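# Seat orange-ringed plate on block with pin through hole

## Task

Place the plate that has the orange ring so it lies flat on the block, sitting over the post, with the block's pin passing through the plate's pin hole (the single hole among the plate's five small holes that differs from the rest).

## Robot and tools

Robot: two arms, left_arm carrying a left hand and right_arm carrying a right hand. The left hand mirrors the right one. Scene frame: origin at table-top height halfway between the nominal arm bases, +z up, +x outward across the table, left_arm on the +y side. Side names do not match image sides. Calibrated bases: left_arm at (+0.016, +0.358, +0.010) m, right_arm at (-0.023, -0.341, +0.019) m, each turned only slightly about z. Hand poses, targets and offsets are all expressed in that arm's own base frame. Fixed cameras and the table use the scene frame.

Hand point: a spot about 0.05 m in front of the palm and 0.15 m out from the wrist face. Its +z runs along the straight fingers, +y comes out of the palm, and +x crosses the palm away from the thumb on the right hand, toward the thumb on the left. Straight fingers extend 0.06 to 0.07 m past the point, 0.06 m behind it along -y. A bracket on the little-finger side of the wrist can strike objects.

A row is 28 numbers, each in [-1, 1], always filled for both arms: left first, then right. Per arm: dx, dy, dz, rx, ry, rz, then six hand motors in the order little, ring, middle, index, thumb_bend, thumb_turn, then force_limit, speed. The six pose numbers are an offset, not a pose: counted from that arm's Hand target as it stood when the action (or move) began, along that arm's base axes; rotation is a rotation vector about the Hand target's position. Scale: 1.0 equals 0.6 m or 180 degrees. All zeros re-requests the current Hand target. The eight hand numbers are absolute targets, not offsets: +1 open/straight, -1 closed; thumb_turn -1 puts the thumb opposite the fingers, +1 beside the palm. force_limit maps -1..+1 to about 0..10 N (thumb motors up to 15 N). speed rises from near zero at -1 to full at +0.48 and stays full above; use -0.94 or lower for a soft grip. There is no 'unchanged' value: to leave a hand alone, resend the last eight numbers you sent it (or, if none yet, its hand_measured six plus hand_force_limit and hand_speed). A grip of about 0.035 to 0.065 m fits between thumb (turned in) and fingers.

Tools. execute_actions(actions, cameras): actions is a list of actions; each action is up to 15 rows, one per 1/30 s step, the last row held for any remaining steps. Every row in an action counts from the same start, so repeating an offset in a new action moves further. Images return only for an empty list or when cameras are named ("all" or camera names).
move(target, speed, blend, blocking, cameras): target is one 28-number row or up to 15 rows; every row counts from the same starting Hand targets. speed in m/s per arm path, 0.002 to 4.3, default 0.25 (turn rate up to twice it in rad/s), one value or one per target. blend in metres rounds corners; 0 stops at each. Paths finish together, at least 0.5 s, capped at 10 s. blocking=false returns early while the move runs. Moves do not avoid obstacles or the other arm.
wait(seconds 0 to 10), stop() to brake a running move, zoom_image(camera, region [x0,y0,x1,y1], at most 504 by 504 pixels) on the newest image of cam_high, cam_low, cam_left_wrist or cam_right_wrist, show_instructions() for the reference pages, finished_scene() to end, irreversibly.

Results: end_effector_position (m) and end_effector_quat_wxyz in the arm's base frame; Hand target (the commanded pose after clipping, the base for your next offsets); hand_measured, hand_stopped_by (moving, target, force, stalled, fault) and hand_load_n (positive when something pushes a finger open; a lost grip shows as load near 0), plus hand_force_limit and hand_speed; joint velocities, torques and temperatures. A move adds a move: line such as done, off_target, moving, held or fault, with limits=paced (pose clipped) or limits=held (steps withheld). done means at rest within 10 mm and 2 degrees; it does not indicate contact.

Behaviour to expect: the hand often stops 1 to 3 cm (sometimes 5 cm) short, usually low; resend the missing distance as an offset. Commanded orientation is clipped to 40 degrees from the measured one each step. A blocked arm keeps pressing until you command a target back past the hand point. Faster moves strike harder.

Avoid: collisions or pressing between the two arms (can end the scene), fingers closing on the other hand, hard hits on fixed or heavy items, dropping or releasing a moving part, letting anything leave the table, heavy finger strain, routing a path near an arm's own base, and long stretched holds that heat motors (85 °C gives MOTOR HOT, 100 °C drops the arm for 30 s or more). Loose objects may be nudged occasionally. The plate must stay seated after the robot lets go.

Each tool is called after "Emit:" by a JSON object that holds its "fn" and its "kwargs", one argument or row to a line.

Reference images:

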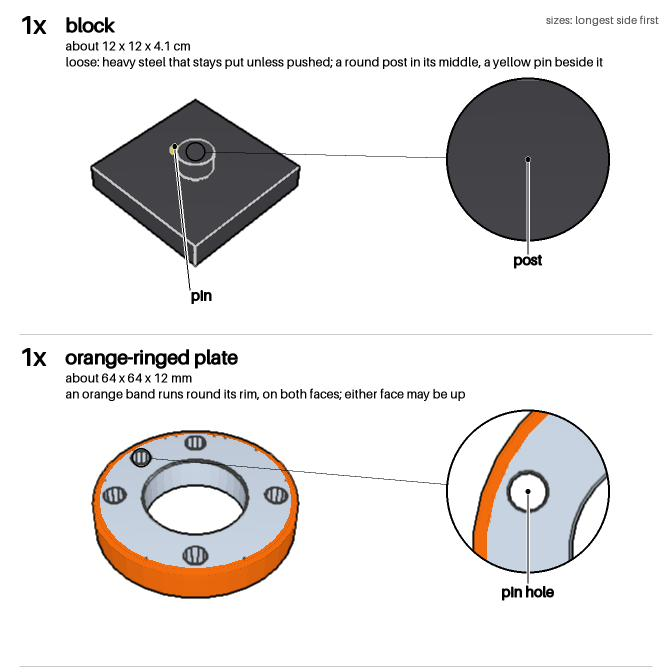

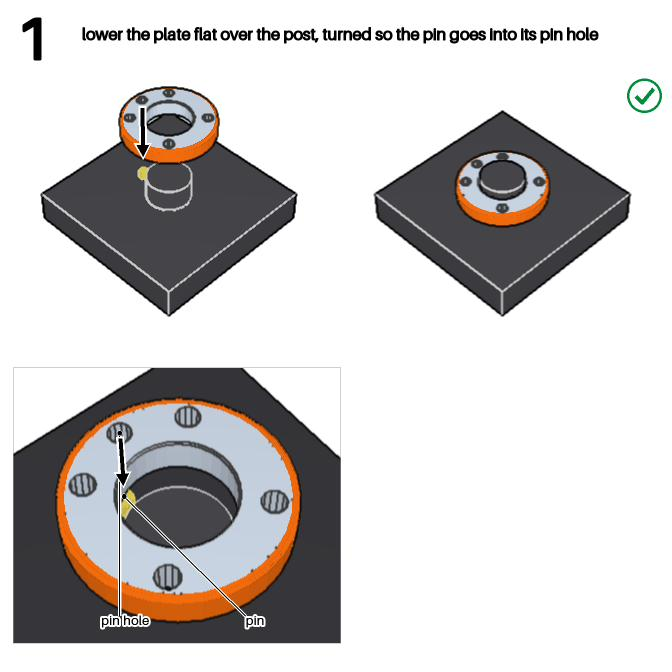

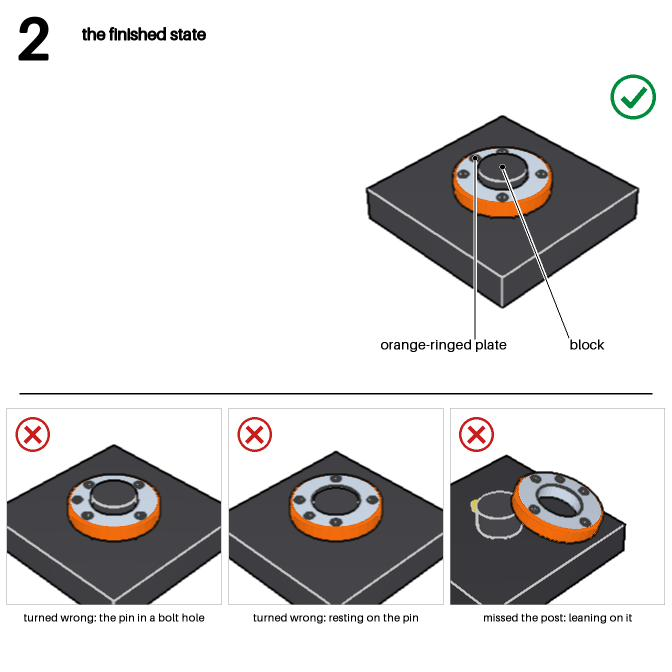

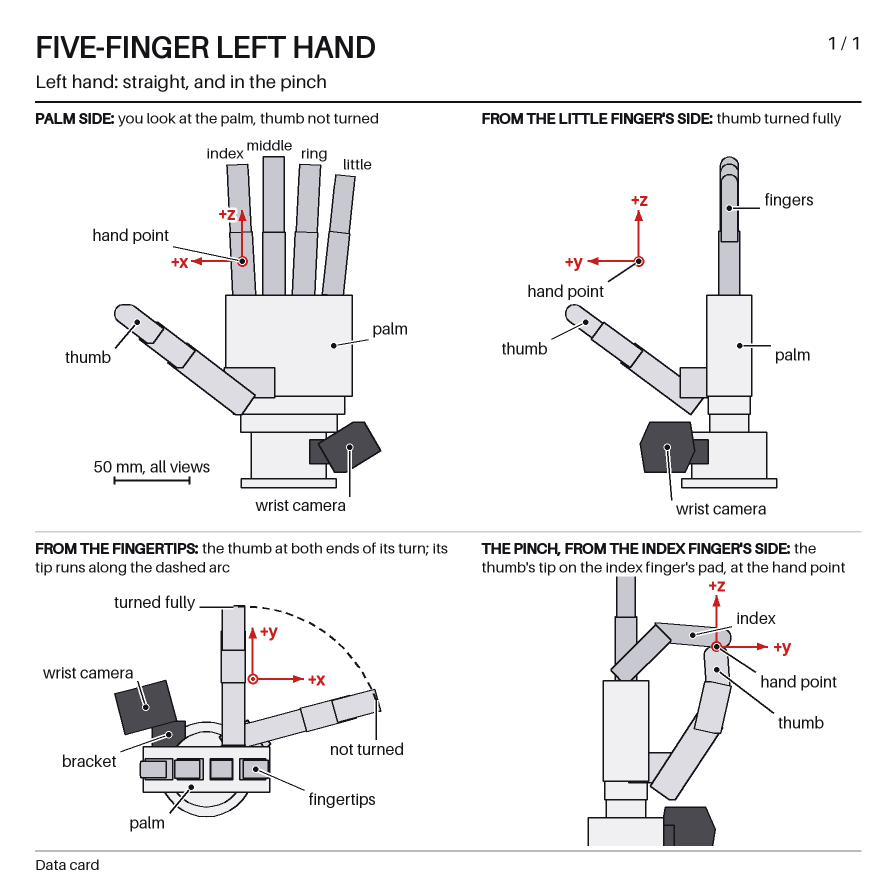

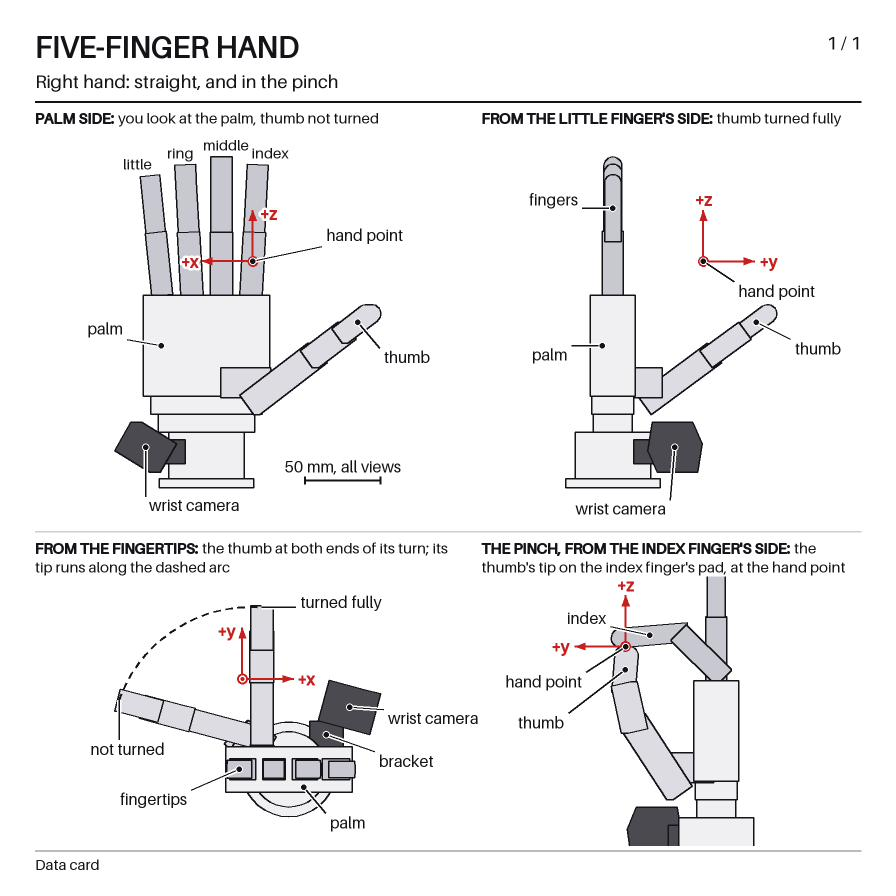

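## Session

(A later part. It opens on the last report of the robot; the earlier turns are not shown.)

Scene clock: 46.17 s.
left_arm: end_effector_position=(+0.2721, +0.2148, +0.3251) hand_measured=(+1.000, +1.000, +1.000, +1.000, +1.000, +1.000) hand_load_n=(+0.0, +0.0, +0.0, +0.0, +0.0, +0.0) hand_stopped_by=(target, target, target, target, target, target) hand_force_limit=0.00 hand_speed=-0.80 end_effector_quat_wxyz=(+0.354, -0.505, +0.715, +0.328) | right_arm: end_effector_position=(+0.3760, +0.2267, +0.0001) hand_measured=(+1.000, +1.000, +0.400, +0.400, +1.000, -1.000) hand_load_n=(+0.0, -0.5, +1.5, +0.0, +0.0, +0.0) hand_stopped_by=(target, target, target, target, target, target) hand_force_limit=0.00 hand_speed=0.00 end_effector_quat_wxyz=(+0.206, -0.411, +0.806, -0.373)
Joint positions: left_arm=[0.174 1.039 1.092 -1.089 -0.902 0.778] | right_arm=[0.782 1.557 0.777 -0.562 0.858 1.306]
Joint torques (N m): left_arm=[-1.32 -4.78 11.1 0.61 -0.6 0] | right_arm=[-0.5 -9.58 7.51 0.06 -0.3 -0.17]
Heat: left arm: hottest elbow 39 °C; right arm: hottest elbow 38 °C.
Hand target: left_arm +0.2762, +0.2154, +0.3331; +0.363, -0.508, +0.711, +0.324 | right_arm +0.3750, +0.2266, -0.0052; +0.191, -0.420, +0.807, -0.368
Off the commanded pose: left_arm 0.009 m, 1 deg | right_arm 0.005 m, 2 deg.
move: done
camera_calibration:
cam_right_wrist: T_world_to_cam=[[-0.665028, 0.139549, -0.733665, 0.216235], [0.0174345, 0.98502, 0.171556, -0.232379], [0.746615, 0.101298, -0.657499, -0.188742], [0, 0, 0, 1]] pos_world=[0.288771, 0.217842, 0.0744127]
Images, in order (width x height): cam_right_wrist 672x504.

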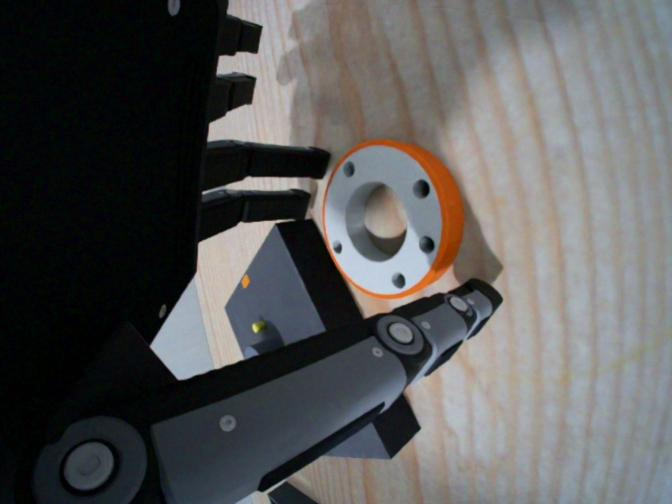

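Emit:
{"fn": "move", "kwargs": {
  "target": [0,0,0,0,0,0, 1,1,1,1,1,1,0,-0.8, 0,0,0.003,0,0,0, 1,1,0.4,0.4,0.6,-1,-0.4,-0.9],
  "cameras": ["cam_right_wrist"],
  "speed": 0.04
}}

Emit:
{"fn": "zoom_image", "kwargs": {
  "camera": "cam_right_wrist",
  "region": [270, 130, 530, 330]
}}

Scene clock: 51.57 s.
left_arm: end_effector_position=(+0.2721, +0.2148, +0.3251) hand_measured=(+1.000, +1.000, +1.000, +1.000, +1.000, +1.000) hand_load_n=(+0.0, -0.5, +0.0, +0.0, +0.0, +0.0) hand_stopped_by=(target, target, target, target, target, target) hand_force_limit=0.00 hand_speed=-0.80 end_effector_quat_wxyz=(+0.354, -0.505, +0.715, +0.328) | right_arm: end_effector_position=(+0.3759, +0.2268, +0.0001) hand_measured=(+1.000, +1.000, +0.400, +0.400, +0.600, -1.000) hand_load_n=(+0.0, +0.0, +2.0, +0.0, +0.5, +0.0) hand_stopped_by=(target, target, target, target, target, target) hand_force_limit=-0.40 hand_speed=-0.90 end_effector_quat_wxyz=(+0.205, -0.411, +0.807, -0.372)
Joint positions: left_arm=[0.174 1.039 1.092 -1.089 -0.902 0.778] | right_arm=[0.781 1.557 0.778 -0.565 0.855 1.306]
Joint torques (N m): left_arm=[0.38 -4.89 11.14 0.64 -0.61 0.06] | right_arm=[-0.44 -9.82 7.54 -0.05 -0.21 -0.17]
Heat: left arm: hottest elbow 40 °C; right arm: hottest elbow 38 °C.
Hand target: left_arm +0.2762, +0.2154, +0.3331; +0.363, -0.508, +0.711, +0.324 | right_arm +0.3750, +0.2266, -0.0035; +0.191, -0.420, +0.807, -0.368
Off the commanded pose: left_arm 0.009 m, 1 deg | right_arm 0.004 m, 2 deg.
move: done
camera_calibration:
cam_right_wrist: T_world_to_cam=[[-0.666908, 0.140038, -0.731863, 0.216874], [0.0181379, 0.984941, 0.171935, -0.232748], [0.74492, 0.10139, -0.659405, -0.188089], [0, 0, 0, 1]] pos_world=[0.288968, 0.217942, 0.0747129]
Images, in order (width x height): cam_right_wrist 672x504.

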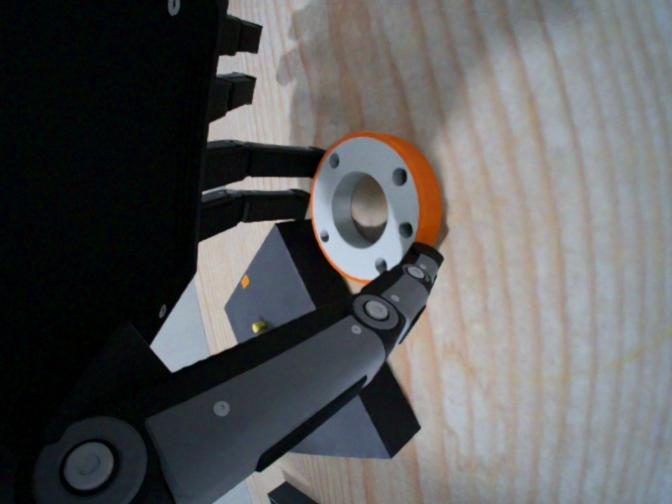

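Scaled by 1.938 from the camera's 672x504 image, which has a finer 960x720 frame.

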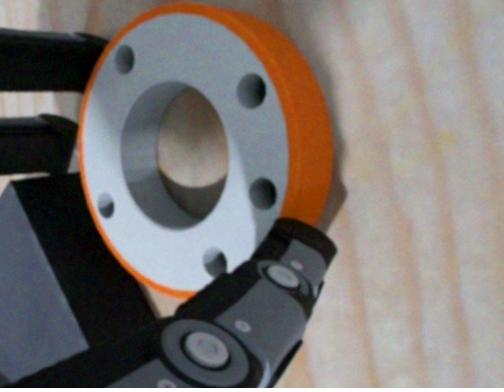

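Emit:
{"fn": "move", "kwargs": {
  "target": [0,0,0,0,0,0, 1,1,1,1,1,1,0,-0.8, 0,0,0.003,0,0,0, 1,1,0.4,0.4,0.35,-1,-0.3,-0.9],
  "cameras": ["cam_right_wrist"],
  "speed": 0.04
}}

Emit:
{"fn": "zoom_image", "kwargs": {
  "camera": "cam_right_wrist",
  "region": [270, 130, 530, 330]
}}

Scene clock: 54.63 s.
left_arm: end_effector_position=(+0.2721, +0.2148, +0.3251) hand_measured=(+1.000, +1.000, +1.000, +1.000, +1.000, +1.000) hand_load_n=(+0.0, +0.0, -0.5, +0.0, +0.0, +0.0) hand_stopped_by=(target, target, target, target, target, target) hand_force_limit=0.00 hand_speed=-0.80 end_effector_quat_wxyz=(+0.354, -0.505, +0.715, +0.328) | right_arm: end_effector_position=(+0.3750, +0.2272, +0.0007) hand_measured=(+1.000, +1.000, +0.400, +0.400, +0.350, -1.000) hand_load_n=(+0.0, +0.0, +2.0, +0.0, +0.0, +0.0) hand_stopped_by=(target, target, target, target, target, target) hand_force_limit=-0.30 hand_speed=-0.90 end_effector_quat_wxyz=(+0.203, -0.412, +0.807, -0.370)
Joint positions: left_arm=[0.174 1.039 1.092 -1.089 -0.902 0.778] | right_arm=[0.781 1.554 0.78 -0.572 0.85 1.306]
Joint torques (N m): left_arm=[-0.38 -5.07 11.04 0.72 -0.54 0.05] | right_arm=[-0.44 -9.88 7.57 -0.01 0.02 -0.17]
Heat: left arm: hottest elbow 40 °C; right arm: hottest elbow 38 °C.
Hand target: left_arm +0.2762, +0.2154, +0.3331; +0.363, -0.508, +0.711, +0.324 | right_arm +0.3748, +0.2265, -0.0018; +0.191, -0.421, +0.807, -0.368
Off the commanded pose: left_arm 0.009 m, 1 deg | right_arm 0.003 m, 2 deg.
move: done
camera_calibration:
cam_right_wrist: T_world_to_cam=[[-0.671161, 0.140575, -0.727861, 0.218059], [0.0179295, 0.984647, 0.173637, -0.233017], [0.741095, 0.103488, -0.663377, -0.186112], [0, 0, 0, 1]] pos_world=[0.288457, 0.218046, 0.0757148]
Images, in order (width x height): cam_right_wrist 672x504.

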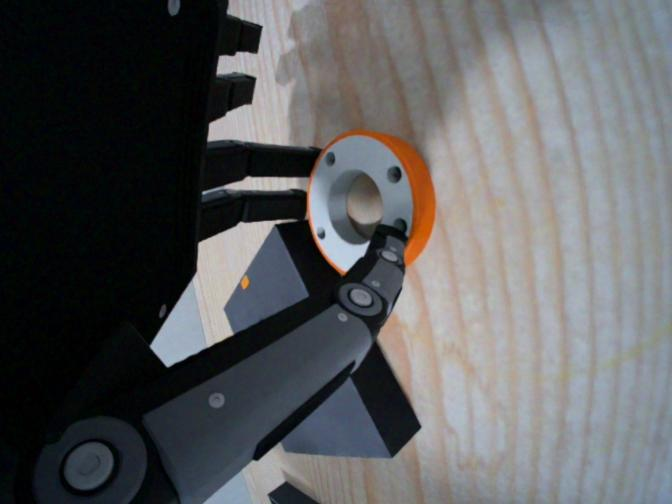

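Scaled by 1.938 from the camera's 672x504 image, which has a finer 960x720 frame.

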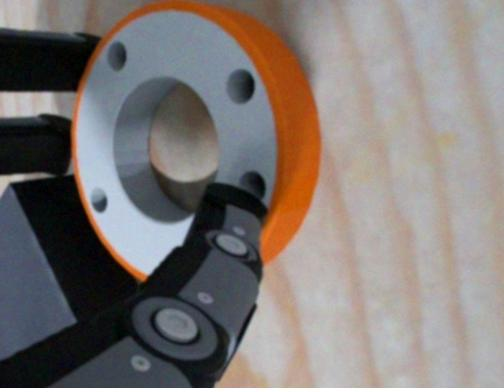

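Emit:
{"fn": "move", "kwargs": {
  "target": [
    [0,0,0,0,0,0, 1,1,1,1,1,1,0,-0.8, 0,0,0.003,0,0,0, 1,1,0.4,0.4,1,-1,0,0],
    [0,0,0,0,0,0, 1,1,1,1,1,1,0,-0.8, 0.005,-0.005,0.06,0,0,0, 1,1,0.4,0.4,1,-1,0,0],
    [0,0,0,0,0,0, 1,1,1,1,1,1,0,-0.8, 0.005,-0.005,0.06,0,0,0, 1,1,0.2,0.2,1,-1,0,0]
  ],
  "cameras": ["cam_right_wrist","cam_high"],
  "speed": 0.08
}}

Emit:
{"fn": "zoom_image", "kwargs": {
  "camera": "cam_right_wrist",
  "region": [270, 130, 530, 330]
}}

Scene clock: 60.00 s.
left_arm: end_effector_position=(+0.2721, +0.2148, +0.3251) hand_measured=(+1.000, +1.000, +1.000, +1.000, +1.000, +1.000) hand_load_n=(+0.0, +0.0, +0.0, +0.0, +0.0, -0.5) hand_stopped_by=(target, target, target, target, target, target) hand_force_limit=0.00 hand_speed=-0.80 end_effector_quat_wxyz=(+0.354, -0.505, +0.715, +0.328) | right_arm: end_effector_position=(+0.3611, +0.2102, +0.0150) hand_measured=(+1.000, +1.000, +0.200, +0.200, +1.000, -1.000) hand_load_n=(+0.0, +0.0, +0.0, +0.0, +0.0, +0.0) hand_stopped_by=(target, target, target, target, target, target) hand_force_limit=0.00 hand_speed=0.00 end_effector_quat_wxyz=(+0.174, -0.428, +0.804, -0.374)
Joint positions: left_arm=[0.174 1.039 1.092 -1.089 -0.902 0.778] | right_arm=[0.769 1.496 0.78 -0.681 0.836 1.284]
Joint torques (N m): left_arm=[-1.67 -5.89 10.93 0.55 -0.6 0.04] | right_arm=[-0.38 -10.7 10.45 0.35 0.54 -0.11]
Heat: left arm: hottest elbow 40 °C; right arm: hottest elbow 38 °C.
Hand target: left_arm +0.2762, +0.2154, +0.3331; +0.363, -0.508, +0.711, +0.324 | right_arm +0.3780, +0.2235, +0.0343; +0.191, -0.420, +0.807, -0.368
Off the commanded pose: left_arm 0.009 m, 1 deg | right_arm 0.029 m, 2 deg.
move: off_target (right_arm); target 3's new numbers were sent with right_arm's hand 0.029 m and 2 deg from that target
camera_calibration:
cam_right_wrist: T_world_to_cam=[[-0.711208, 0.109025, -0.694476, 0.242061], [0.0215607, 0.990819, 0.133467, -0.220497], [0.702651, 0.0799497, -0.707028, -0.145094], [0, 0, 0, 1]] pos_world=[0.27886, 0.203682, 0.0949489]
Images, in order (width x height): cam_high 672x504, cam_right_wrist 672x504.

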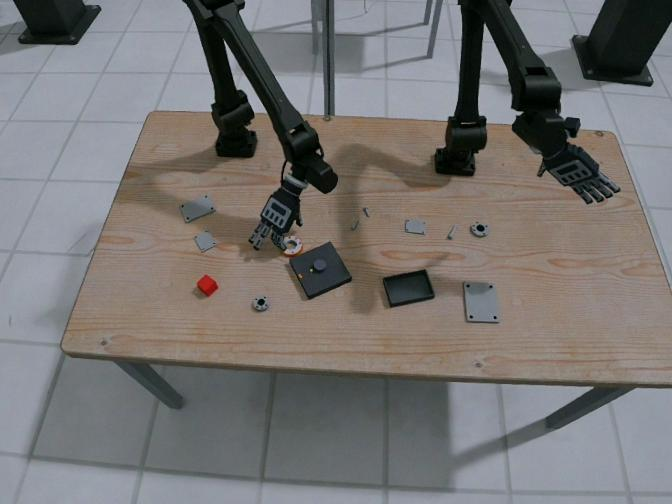

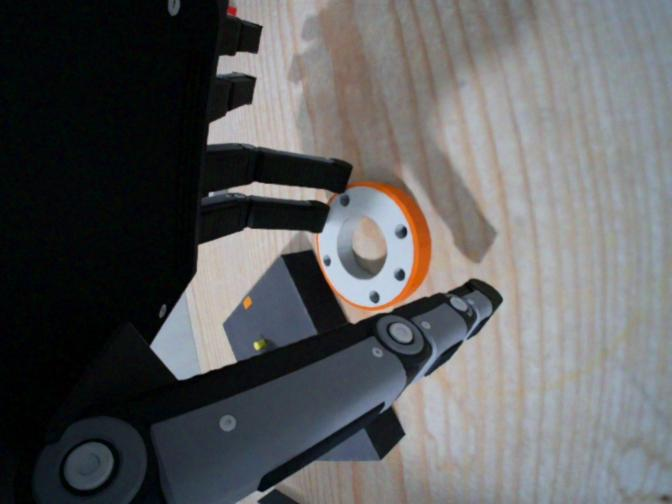

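Scaled by 1.938 from the camera's 672x504 image, which has a finer 960x720 frame.

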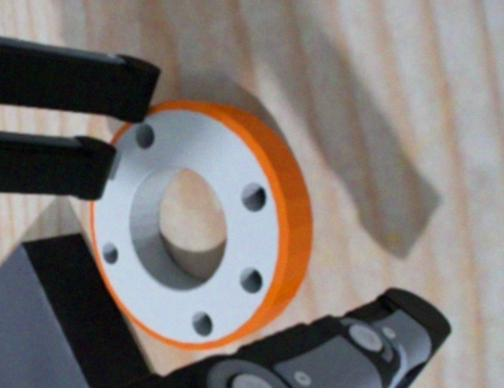

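Emit:
{"fn": "move", "kwargs": {
  "target": [0,0,0,0,0,0, 1,1,1,1,1,1,0,-0.8, 0.01,-0.0125,-0.0355,-0.0064,-0.0091,0, 1,1,0.24,0.24,1,-1,0,0],
  "cameras": ["cam_right_wrist","cam_high"],
  "speed": 0.08
}}

Emit:
{"fn": "zoom_image", "kwargs": {
  "camera": "cam_right_wrist",
  "region": [270, 130, 530, 330]
}}

Scene clock: 64.03 s.
left_arm: end_effector_position=(+0.2721, +0.2148, +0.3251) hand_measured=(+1.000, +1.000, +1.000, +1.000, +1.000, +1.000) hand_load_n=(+0.0, +0.0, +0.0, +0.0, +0.0, +0.0) hand_stopped_by=(target, target, target, target, target, target) hand_force_limit=0.00 hand_speed=-0.80 end_effector_quat_wxyz=(+0.354, -0.505, +0.715, +0.328) | right_arm: end_effector_position=(+0.3781, +0.2157, +0.0151) hand_measured=(+1.000, +1.000, +0.240, +0.240, +1.000, -1.000) hand_load_n=(+0.0, -0.5, +0.0, +0.0, +0.0, +0.0) hand_stopped_by=(target, target, target, target, target, target) hand_force_limit=0.00 hand_speed=0.00 end_effector_quat_wxyz=(+0.199, -0.418, +0.801, -0.379)
Joint positions: left_arm=[0.174 1.039 1.092 -1.089 -0.902 0.778] | right_arm=[0.76 1.515 0.78 -0.594 0.86 1.259]
Joint torques (N m): left_arm=[-1.32 -5.01 11.29 0.65 -0.62 -0.01] | right_arm=[-0.5 -9.05 7.54 1.43 0.85 -0.09]
Motor temperatures (°C): left_arm=[33 35 41 33 32 30] | right_arm=[37 33 39 33 32 31]
Heat: left arm: hottest elbow 41 °C; right arm: hottest elbow 39 °C.
Hand target: left_arm +0.2762, +0.2154, +0.3331; +0.363, -0.508, +0.711, +0.324 | right_arm +0.3839, +0.2160, +0.0130; +0.198, -0.417, +0.801, -0.382
Off the commanded pose: left_arm 0.009 m, 1 deg | right_arm 0.006 m, 0 deg.
move: done
camera_calibration:
cam_right_wrist: T_world_to_cam=[[-0.672931, 0.118152, -0.730208, 0.237765], [0.0116355, 0.98873, 0.14926, -0.222349], [0.739614, 0.0919453, -0.666721, -0.174629], [0, 0, 0, 1]] pos_world=[0.291745, 0.207807, 0.0903769]
Images, in order (width x height): cam_high 672x504, cam_right_wrist 672x504.

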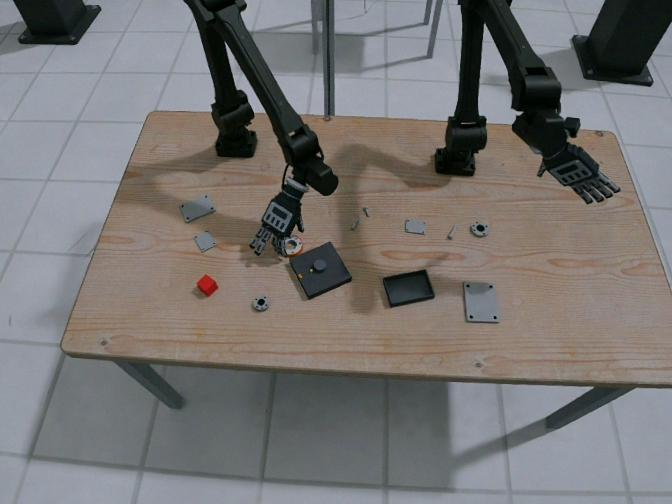

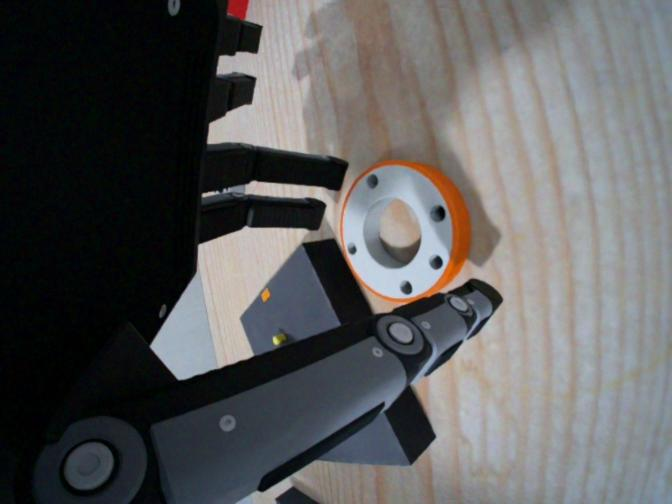

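Scaled by 1.938 from the camera's 672x504 image, which has a finer 960x720 frame.

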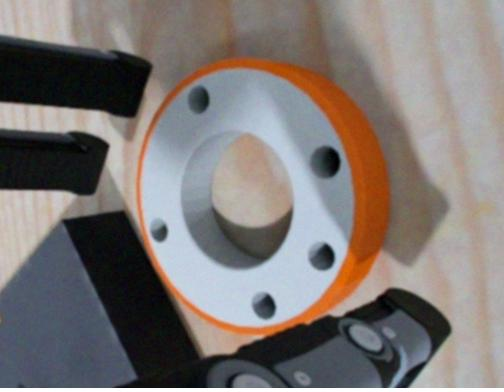

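Emit:
{"fn": "move", "kwargs": {
  "target": [0,0,0,0,0,0, 1,1,1,1,1,1,0,-0.8, 0.0065,0.0015,-0.02,0,0,0, 1,1,0.24,0.24,1,-1,0,0],
  "cameras": ["cam_right_wrist"],
  "speed": 0.06
}}

Emit:
{"fn": "zoom_image", "kwargs": {
  "camera": "cam_right_wrist",
  "region": [270, 130, 530, 330]
}}

Scene clock: 66.63 s.
left_arm: end_effector_position=(+0.2721, +0.2148, +0.3251) hand_measured=(+1.000, +1.000, +1.000, +1.000, +1.000, +1.000) hand_load_n=(+0.0, +0.0, +0.0, +0.0, +0.0, +0.0) hand_stopped_by=(target, target, target, target, target, target) hand_force_limit=0.00 hand_speed=-0.80 end_effector_quat_wxyz=(+0.354, -0.505, +0.715, +0.328) | right_arm: end_effector_position=(+0.3834, +0.2176, +0.0047) hand_measured=(+1.000, +1.000, +0.240, +0.240, +1.000, -1.000) hand_load_n=(+0.0, +0.0, +0.0, +0.0, -0.5, +0.0) hand_stopped_by=(target, target, target, target, target, target) hand_force_limit=0.00 hand_speed=0.00 end_effector_quat_wxyz=(+0.200, -0.417, +0.801, -0.379)
Joint positions: left_arm=[0.174 1.039 1.092 -1.089 -0.902 0.778] | right_arm=[0.755 1.547 0.78 -0.552 0.86 1.251]
Joint torques (N m): left_arm=[-0.79 -5.19 11.28 0.55 -0.61 -0.04] | right_arm=[-0.44 -9.41 7.13 1.44 0.78 -0.12]
Heat: left arm: hottest elbow 41 °C; right arm: hottest elbow 39 °C.
Hand target: left_arm +0.2762, +0.2154, +0.3331; +0.363, -0.508, +0.711, +0.324 | right_arm +0.3878, +0.2169, +0.0010; +0.198, -0.417, +0.801, -0.382
Off the commanded pose: left_arm 0.009 m, 1 deg | right_arm 0.006 m, 0 deg.
move: done
camera_calibration:
cam_right_wrist: T_world_to_cam=[[-0.670438, 0.11944, -0.732289, 0.232254], [0.0114144, 0.988502, 0.15078, -0.222699], [0.741878, 0.0927296, -0.664092, -0.186685], [0, 0, 0, 1]] pos_world=[0.296751, 0.209709, 0.0796797]
Images, in order (width x height): cam_right_wrist 672x504.

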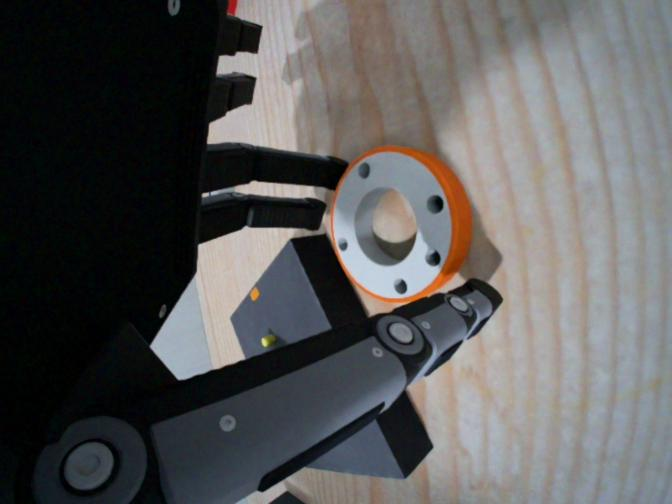

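Scaled by 1.938 from the camera's 672x504 image, which has a finer 960x720 frame.

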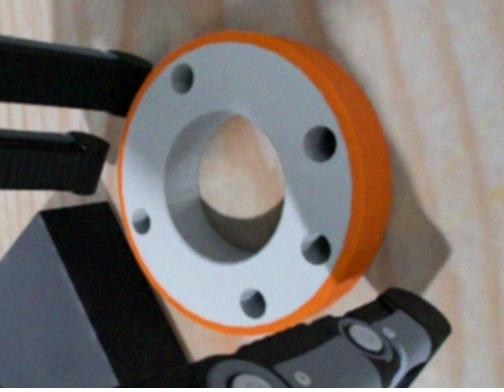

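Emit:
{"fn": "move", "kwargs": {
  "target": [0,0,0,0,0,0, 1,1,1,1,1,1,0,-0.8, -0.001,-0.006,-0.015,0,0,0, 1,1,0.24,0.24,1,-1,0,0],
  "cameras": ["cam_right_wrist"],
  "speed": 0.04
}}

Emit:
{"fn": "zoom_image", "kwargs": {
  "camera": "cam_right_wrist",
  "region": [270, 130, 530, 330]
}}

Scene clock: 68.90 s.
left_arm: end_effector_position=(+0.2721, +0.2148, +0.3251) hand_measured=(+1.000, +1.000, +1.000, +1.000, +1.000, +1.000) hand_load_n=(+0.0, +0.0, +0.0, +0.0, +0.0, +0.0) hand_stopped_by=(target, target, target, target, target, target) hand_force_limit=0.00 hand_speed=-0.80 end_effector_quat_wxyz=(+0.354, -0.505, +0.715, +0.328) | right_arm: end_effector_position=(+0.3896, +0.2201, +0.0030) hand_measured=(+1.000, +1.000, +0.240, +0.240, +1.000, -1.000) hand_load_n=(+0.0, +0.0, +0.0, +0.0, +0.0, +0.0) hand_stopped_by=(target, target, target, target, target, target) hand_force_limit=0.00 hand_speed=0.00 end_effector_quat_wxyz=(+0.209, -0.412, +0.802, -0.378)
Joint positions: left_arm=[0.174 1.039 1.092 -1.089 -0.902 0.778] | right_arm=[0.749 1.558 0.78 -0.516 0.86 1.242]
Joint torques (N m): left_arm=[-2.26 -4.84 10.99 0.65 -0.53 -0.02] | right_arm=[-0.44 -9.35 5.74 1.47 0.71 -0.11]
Heat: left arm: hottest elbow 41 °C; right arm: hottest elbow 39 °C.
Hand target: left_arm +0.2762, +0.2154, +0.3331; +0.363, -0.508, +0.711, +0.324 | right_arm +0.3872, +0.2133, -0.0080; +0.198, -0.417, +0.801, -0.382
Off the commanded pose: left_arm 0.009 m, 1 deg | right_arm 0.013 m, 1 deg.
move: off_target (right_arm)
camera_calibration:
cam_right_wrist: T_world_to_cam=[[-0.659138, 0.128838, -0.740903, 0.228505], [0.00953525, 0.986568, 0.163074, -0.22386], [0.751961, 0.100424, -0.651513, -0.198315], [0, 0, 0, 1]] pos_world=[0.301876, 0.211329, 0.0766008]
Images, in order (width x height): cam_right_wrist 672x504.

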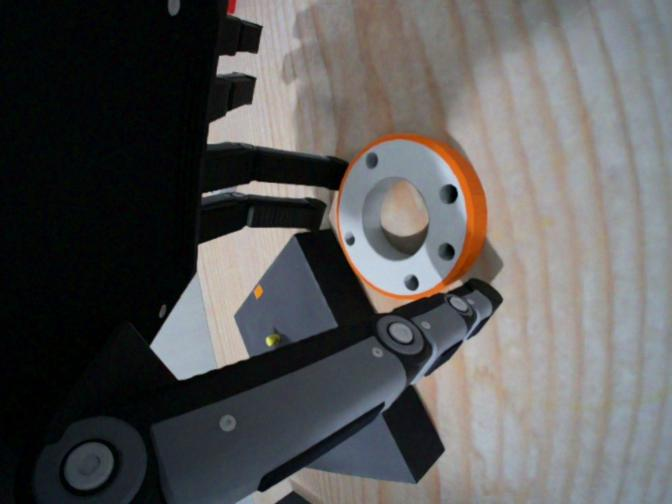

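Scaled by 1.938 from the camera's 672x504 image, which has a finer 960x720 frame.

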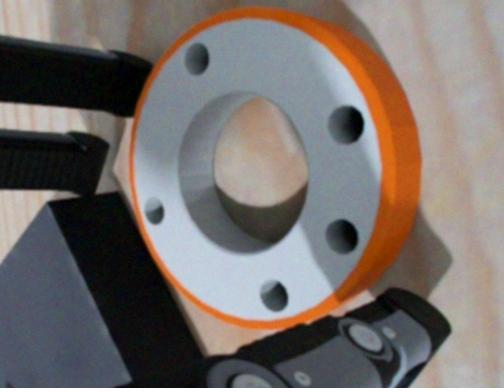

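Emit:
{"fn": "move", "kwargs": {
  "target": [
    [0,0,0,0,0,0, 1,1,1,1,1,1,0,-0.8, -0.0093,0.0052,0.09,0,0,0, 1,1,0.24,0.24,1,-1,0,0],
    [0,0,0,0,0,0, 1,1,1,1,1,1,0,-0.8, -0.0093,0.0052,-0.0042,0,0,0, 1,1,0.24,0.24,1,-1,0,0]
  ],
  "cameras": ["cam_right_wrist"],
  "speed": [0.15,0.05]
}}

Emit:
{"fn": "zoom_image", "kwargs": {
  "camera": "cam_right_wrist",
  "region": [270, 130, 530, 330]
}}

Scene clock: 73.17 s.
left_arm: end_effector_position=(+0.2721, +0.2148, +0.3251) hand_measured=(+1.000, +1.000, +1.000, +1.000, +1.000, +1.000) hand_load_n=(+0.0, +0.0, +0.0, +0.0, +0.0, +0.0) hand_stopped_by=(target, target, target, target, target, target) hand_force_limit=0.00 hand_speed=-0.80 end_effector_quat_wxyz=(+0.354, -0.505, +0.715, +0.328) | right_arm: end_effector_position=(+0.3863, +0.2163, +0.0015) hand_measured=(+1.000, +1.000, +0.240, +0.240, +1.000, -1.000) hand_load_n=(+0.0, +0.0, -0.5, -0.5, +0.0, +0.0) hand_stopped_by=(target, target, target, target, target, target) hand_force_limit=0.00 hand_speed=0.00 end_effector_quat_wxyz=(+0.204, -0.414, +0.801, -0.382)
Joint positions: left_arm=[0.174 1.039 1.092 -1.089 -0.902 0.778] | right_arm=[0.751 1.557 0.775 -0.528 0.868 1.247]
Joint torques (N m): left_arm=[-0.73 -5.95 11.22 0.69 -0.6 -0.04] | right_arm=[0.79 -8.94 5.75 1.54 0.56 0.09]
Heat: left arm: hottest elbow 41 °C; right arm: hottest elbow 39 °C.
Hand target: left_arm +0.2762, +0.2154, +0.3331; +0.363, -0.508, +0.711, +0.324 | right_arm +0.3816, +0.2164, -0.0106; +0.198, -0.417, +0.801, -0.382
Off the commanded pose: left_arm 0.009 m, 1 deg | right_arm 0.013 m, 1 deg.
move: off_target (right_arm)
camera_calibration:
cam_right_wrist: T_world_to_cam=[[-0.662438, 0.120716, -0.739326, 0.228742], [0.0132186, 0.988661, 0.149583, -0.221611], [0.749, 0.0893164, -0.656523, -0.192811], [0, 0, 0, 1]] pos_world=[0.298873, 0.208707, 0.0756793]
Images, in order (width x height): cam_right_wrist 672x504.

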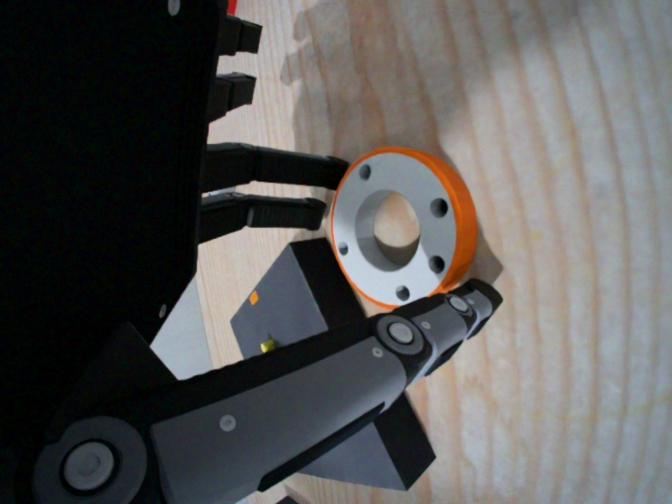

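Scaled by 1.938 from the camera's 672x504 image, which has a finer 960x720 frame.

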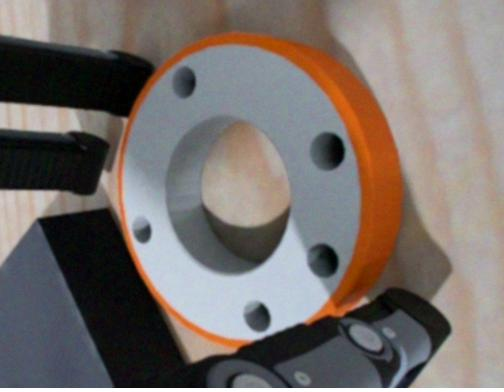

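Emit:
{"fn": "wait", "kwargs": {
  "seconds": 0.1,
  "cameras": ["cam_low","cam_high"]
}}

Emit:
{"fn": "zoom_image", "kwargs": {
  "camera": "cam_low",
  "region": [220, 215, 320, 265]
}}

Emit:
{"fn": "zoom_image", "kwargs": {
  "camera": "cam_high",
  "region": [250, 190, 340, 260]
}}

Scene clock: 77.53 s.
left_arm: end_effector_position=(+0.2721, +0.2148, +0.3251) hand_measured=(+1.000, +1.000, +1.000, +1.000, +1.000, +1.000) hand_load_n=(+0.0, +0.0, +0.0, +0.0, +0.0, +0.0) hand_stopped_by=(target, target, target, target, target, target) hand_force_limit=0.00 hand_speed=-0.80 end_effector_quat_wxyz=(+0.354, -0.505, +0.715, +0.328) | right_arm: end_effector_position=(+0.3863, +0.2163, +0.0015) hand_measured=(+1.000, +1.000, +0.240, +0.240, +1.000, -1.000) hand_load_n=(+0.0, +0.0, -0.5, +0.0, +0.0, +0.0) hand_stopped_by=(target, target, target, target, target, target) hand_force_limit=0.00 hand_speed=0.00 end_effector_quat_wxyz=(+0.204, -0.414, +0.801, -0.382)
Joint positions: left_arm=[0.174 1.039 1.092 -1.089 -0.902 0.778] | right_arm=[0.751 1.557 0.775 -0.528 0.868 1.247]
Joint torques (N m): left_arm=[-1.26 -5.01 11.21 0.77 -0.65 -0.05] | right_arm=[0.79 -9 5.75 1.54 0.56 0.09]
Heat: left arm: hottest elbow 41 °C; right arm: hottest elbow 38 °C.
Hand target: left_arm +0.2762, +0.2154, +0.3331; +0.363, -0.508, +0.711, +0.324 | right_arm +0.3816, +0.2164, -0.0106; +0.198, -0.417, +0.801, -0.382
Off the commanded pose: left_arm 0.009 m, 1 deg | right_arm 0.013 m, 1 deg.
wait: 0.10 s; at rest from the start
Images, in order (width x height): cam_high 672x504, cam_low 672x504.

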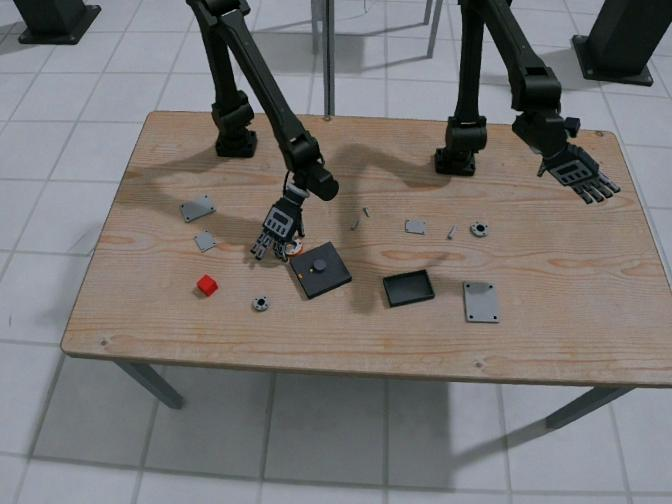

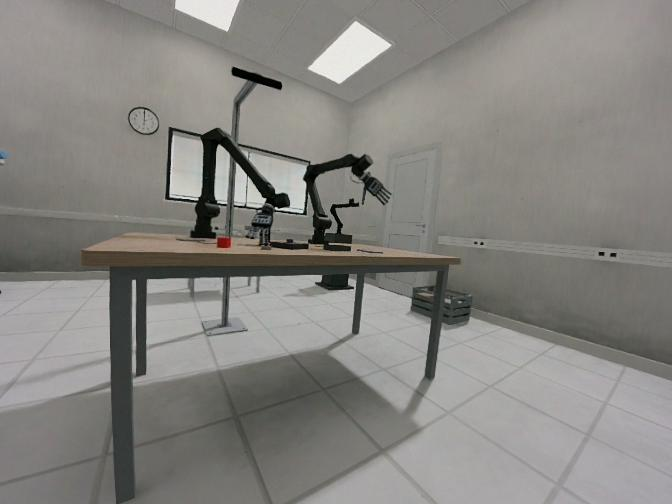

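Scaled by 5.040 from the camera's 672x504 image, which has a finer 960x720 frame.

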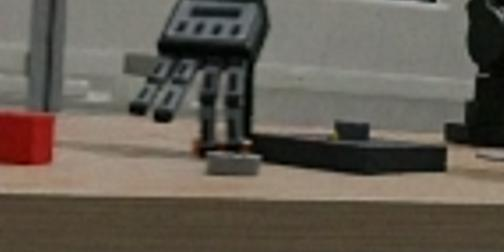

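Scaled by 5.600 from the camera's 672x504 image, which has a finer 960x720 frame.

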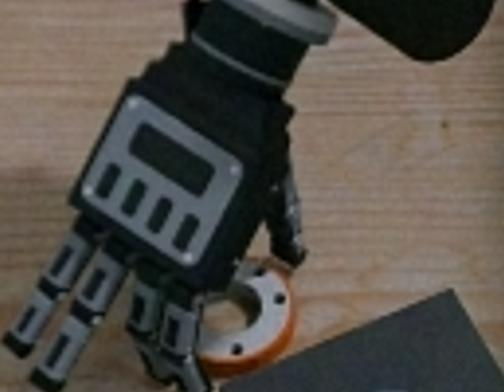

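Emit:
{"fn": "zoom_image", "kwargs": {
  "camera": "cam_low",
  "region": [250, 225, 290, 255]
}}

Scaled by 12.600 from the camera's 672x504 image, which has a finer 960x720 frame.

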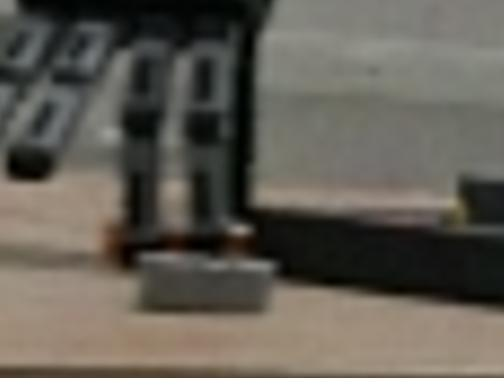

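Emit:
{"fn": "move", "kwargs": {
  "target": [0,0,0,0,0,0, 1,1,1,1,1,1,0,-0.8, 0,0,0,0,0,0, 1,1,0.24,0.24,0.8,-1,-0.5,-0.92],
  "cameras": ["cam_right_wrist"],
  "speed": 0.04
}}

Emit:
{"fn": "zoom_image", "kwargs": {
  "camera": "cam_right_wrist",
  "region": [270, 130, 530, 330]
}}

Scene clock: 81.80 s.
left_arm: end_effector_position=(+0.2721, +0.2148, +0.3251) hand_measured=(+1.000, +1.000, +1.000, +1.000, +1.000, +1.000) hand_load_n=(+0.0, -0.5, +0.0, +0.0, +0.0, +0.0) hand_stopped_by=(target, target, target, target, target, target) hand_force_limit=0.00 hand_speed=-0.80 end_effector_quat_wxyz=(+0.354, -0.505, +0.715, +0.328) | right_arm: end_effector_position=(+0.3863, +0.2163, +0.0015) hand_measured=(+1.000, +1.000, +0.240, +0.240, +0.800, -1.000) hand_load_n=(+0.0, +0.0, +0.0, +0.0, +0.0, +0.0) hand_stopped_by=(target, target, target, target, target, target) hand_force_limit=-0.50 hand_speed=-0.92 end_effector_quat_wxyz=(+0.204, -0.414, +0.801, -0.382)
Joint positions: left_arm=[0.174 1.039 1.092 -1.089 -0.902 0.778] | right_arm=[0.751 1.557 0.775 -0.528 0.868 1.247]
Joint torques (N m): left_arm=[-1.26 -4.84 11.1 0.57 -0.68 0.01] | right_arm=[0.79 -9 5.75 1.54 0.57 0.09]
Heat: left arm: hottest elbow 41 °C; right arm: hottest elbow 38 °C.
Hand target: left_arm +0.2762, +0.2154, +0.3331; +0.363, -0.508, +0.711, +0.324 | right_arm +0.3816, +0.2164, -0.0106; +0.198, -0.417, +0.801, -0.382
Off the commanded pose: left_arm 0.009 m, 1 deg | right_arm 0.013 m, 1 deg.
move: off_target (right_arm)
camera_calibration:
cam_right_wrist: T_world_to_cam=[[-0.662438, 0.120716, -0.739326, 0.228742], [0.0132186, 0.988661, 0.149583, -0.221611], [0.749, 0.0893164, -0.656523, -0.192811], [0, 0, 0, 1]] pos_world=[0.298873, 0.208707, 0.0756793]
Images, in order (width x height): cam_right_wrist 672x504.

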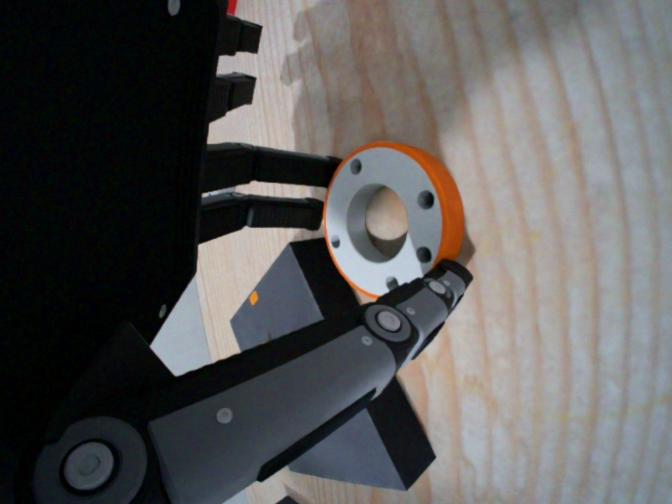

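Scaled by 1.938 from the camera's 672x504 image, which has a finer 960x720 frame.

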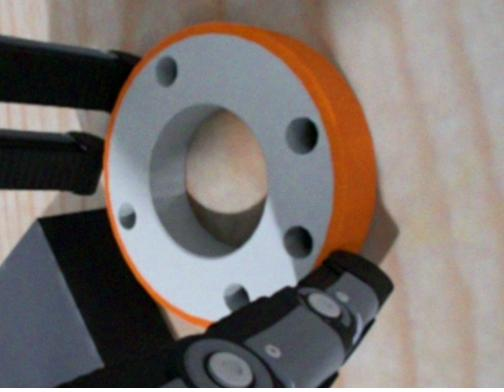

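Emit:
{"fn": "move", "kwargs": {
  "target": [0,0,0,0,0,0, 1,1,1,1,1,1,0,-0.8, 0,0,0,0,0,0, 1,1,0.24,0.24,0.68,-1,-0.4,-0.92],
  "cameras": ["cam_right_wrist"],
  "speed": 0.04
}}

Emit:
{"fn": "zoom_image", "kwargs": {
  "camera": "cam_right_wrist",
  "region": [270, 130, 530, 330]
}}

Scene clock: 84.07 s.
left_arm: end_effector_position=(+0.2721, +0.2148, +0.3251) hand_measured=(+1.000, +1.000, +1.000, +1.000, +1.000, +1.000) hand_load_n=(+0.0, +0.0, +0.0, +0.0, +0.0, +0.0) hand_stopped_by=(target, target, target, target, target, target) hand_force_limit=0.00 hand_speed=-0.80 end_effector_quat_wxyz=(+0.354, -0.505, +0.715, +0.328) | right_arm: end_effector_position=(+0.3862, +0.2164, +0.0015) hand_measured=(+1.000, +1.000, +0.240, +0.240, +0.766, -1.000) hand_load_n=(-0.5, -0.5, +4.0, +0.0, +4.5, +0.5) hand_stopped_by=(target, target, target, target, force, target) hand_force_limit=-0.40 hand_speed=-0.92 end_effector_quat_wxyz=(+0.204, -0.414, +0.801, -0.382)
Joint positions: left_arm=[0.174 1.039 1.092 -1.089 -0.902 0.778] | right_arm=[0.751 1.557 0.775 -0.528 0.868 1.247]
Joint torques (N m): left_arm=[-1.03 -5.66 11.02 0.61 -0.58 -0.01] | right_arm=[0.73 -9 5.76 1.54 0.56 0.09]
Heat: left arm: hottest elbow 42 °C; right arm: hottest elbow 38 °C.
Hand target: left_arm +0.2762, +0.2154, +0.3331; +0.363, -0.508, +0.711, +0.324 | right_arm +0.3816, +0.2164, -0.0106; +0.198, -0.417, +0.801, -0.382
Off the commanded pose: left_arm 0.009 m, 1 deg | right_arm 0.013 m, 1 deg.
move: off_target (right_arm)
camera_calibration:
cam_right_wrist: T_world_to_cam=[[-0.662469, 0.12045, -0.739342, 0.228729], [0.0128185, 0.988666, 0.149583, -0.22159], [0.74898, 0.089617, -0.656504, -0.192803], [0, 0, 0, 1]] pos_world=[0.298772, 0.208807, 0.0756793]
Images, in order (width x height): cam_right_wrist 672x504.

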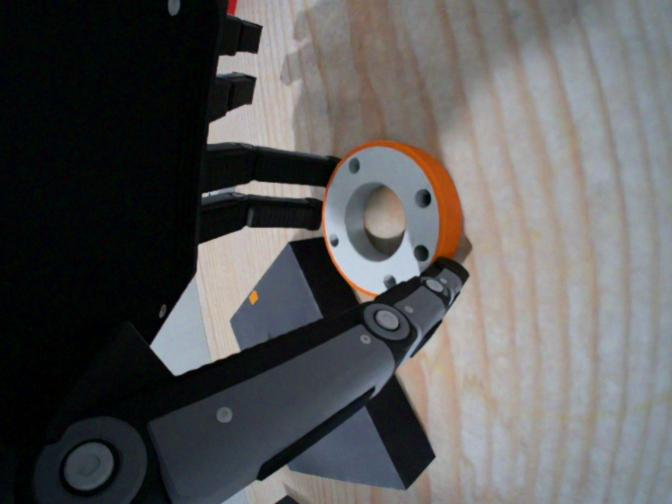

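Scaled by 1.938 from the camera's 672x504 image, which has a finer 960x720 frame.

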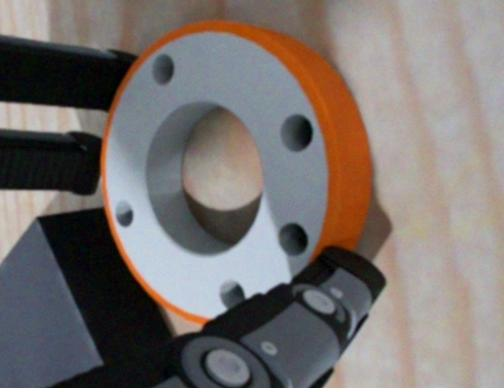

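Emit:
{"fn": "move", "kwargs": {
  "target": [0,0,0,0,0,0, 1,1,1,1,1,1,0,-0.8, 0,0,0,0,0,0, 1,1,0.24,0.1,0.68,-1,-0.5,-0.92],
  "cameras": ["cam_right_wrist"],
  "speed": 0.04
}}

Emit:
{"fn": "zoom_image", "kwargs": {
  "camera": "cam_right_wrist",
  "region": [270, 130, 530, 330]
}}

Scene clock: 85.43 s.
left_arm: end_effector_position=(+0.2721, +0.2148, +0.3251) hand_measured=(+1.000, +1.000, +1.000, +1.000, +1.000, +1.000) hand_load_n=(+0.0, +0.0, +0.0, +0.0, +0.0, +0.0) hand_stopped_by=(target, target, target, target, target, target) hand_force_limit=0.00 hand_speed=-0.80 end_effector_quat_wxyz=(+0.354, -0.505, +0.715, +0.328) | right_arm: end_effector_position=(+0.3863, +0.2165, +0.0016) hand_measured=(+1.000, +1.000, +0.240, +0.204, +0.766, -1.000) hand_load_n=(+0.0, +0.0, +3.0, +2.5, +5.0, +0.0) hand_stopped_by=(target, target, target, force, force, target) hand_force_limit=-0.50 hand_speed=-0.92 end_effector_quat_wxyz=(+0.204, -0.414, +0.801, -0.382)
Joint positions: left_arm=[0.174 1.039 1.092 -1.089 -0.902 0.778] | right_arm=[0.751 1.557 0.775 -0.528 0.868 1.247]
Joint torques (N m): left_arm=[-0.56 -5.48 11.22 0.47 -0.55 0] | right_arm=[0.79 -9 5.74 1.52 0.57 0.09]
Heat: left arm: hottest elbow 42 °C; right arm: hottest elbow 38 °C.
Hand target: left_arm +0.2762, +0.2154, +0.3331; +0.363, -0.508, +0.711, +0.324 | right_arm +0.3816, +0.2164, -0.0106; +0.198, -0.417, +0.801, -0.382
Off the commanded pose: left_arm 0.009 m, 1 deg | right_arm 0.013 m, 1 deg.
move: off_target (right_arm)
camera_calibration:
cam_right_wrist: T_world_to_cam=[[-0.66222, 0.120639, -0.739535, 0.228619], [0.0127429, 0.988625, 0.149862, -0.22168], [0.749201, 0.0898178, -0.656224, -0.192942], [0, 0, 0, 1]] pos_world=[0.298773, 0.208907, 0.0756798]
Images, in order (width x height): cam_right_wrist 672x504.

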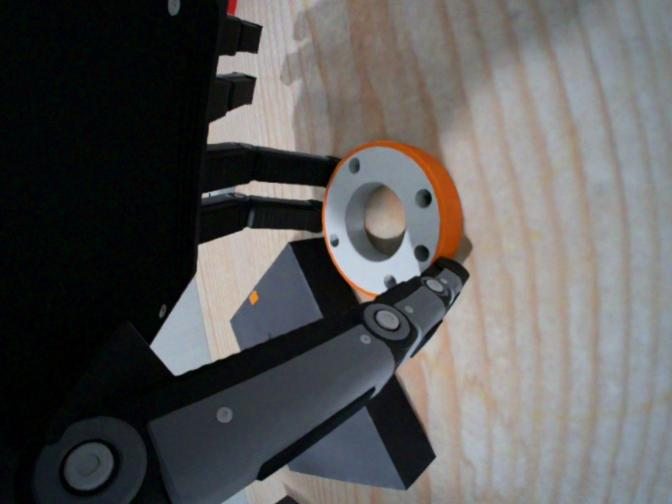

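Scaled by 1.938 from the camera's 672x504 image, which has a finer 960x720 frame.

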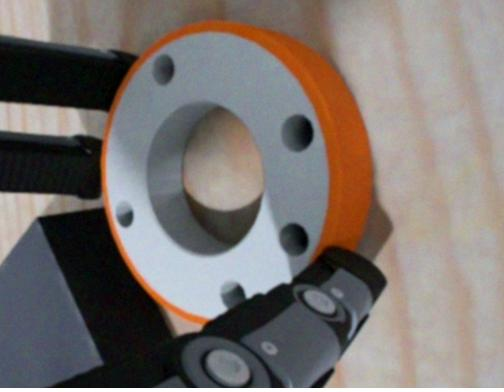

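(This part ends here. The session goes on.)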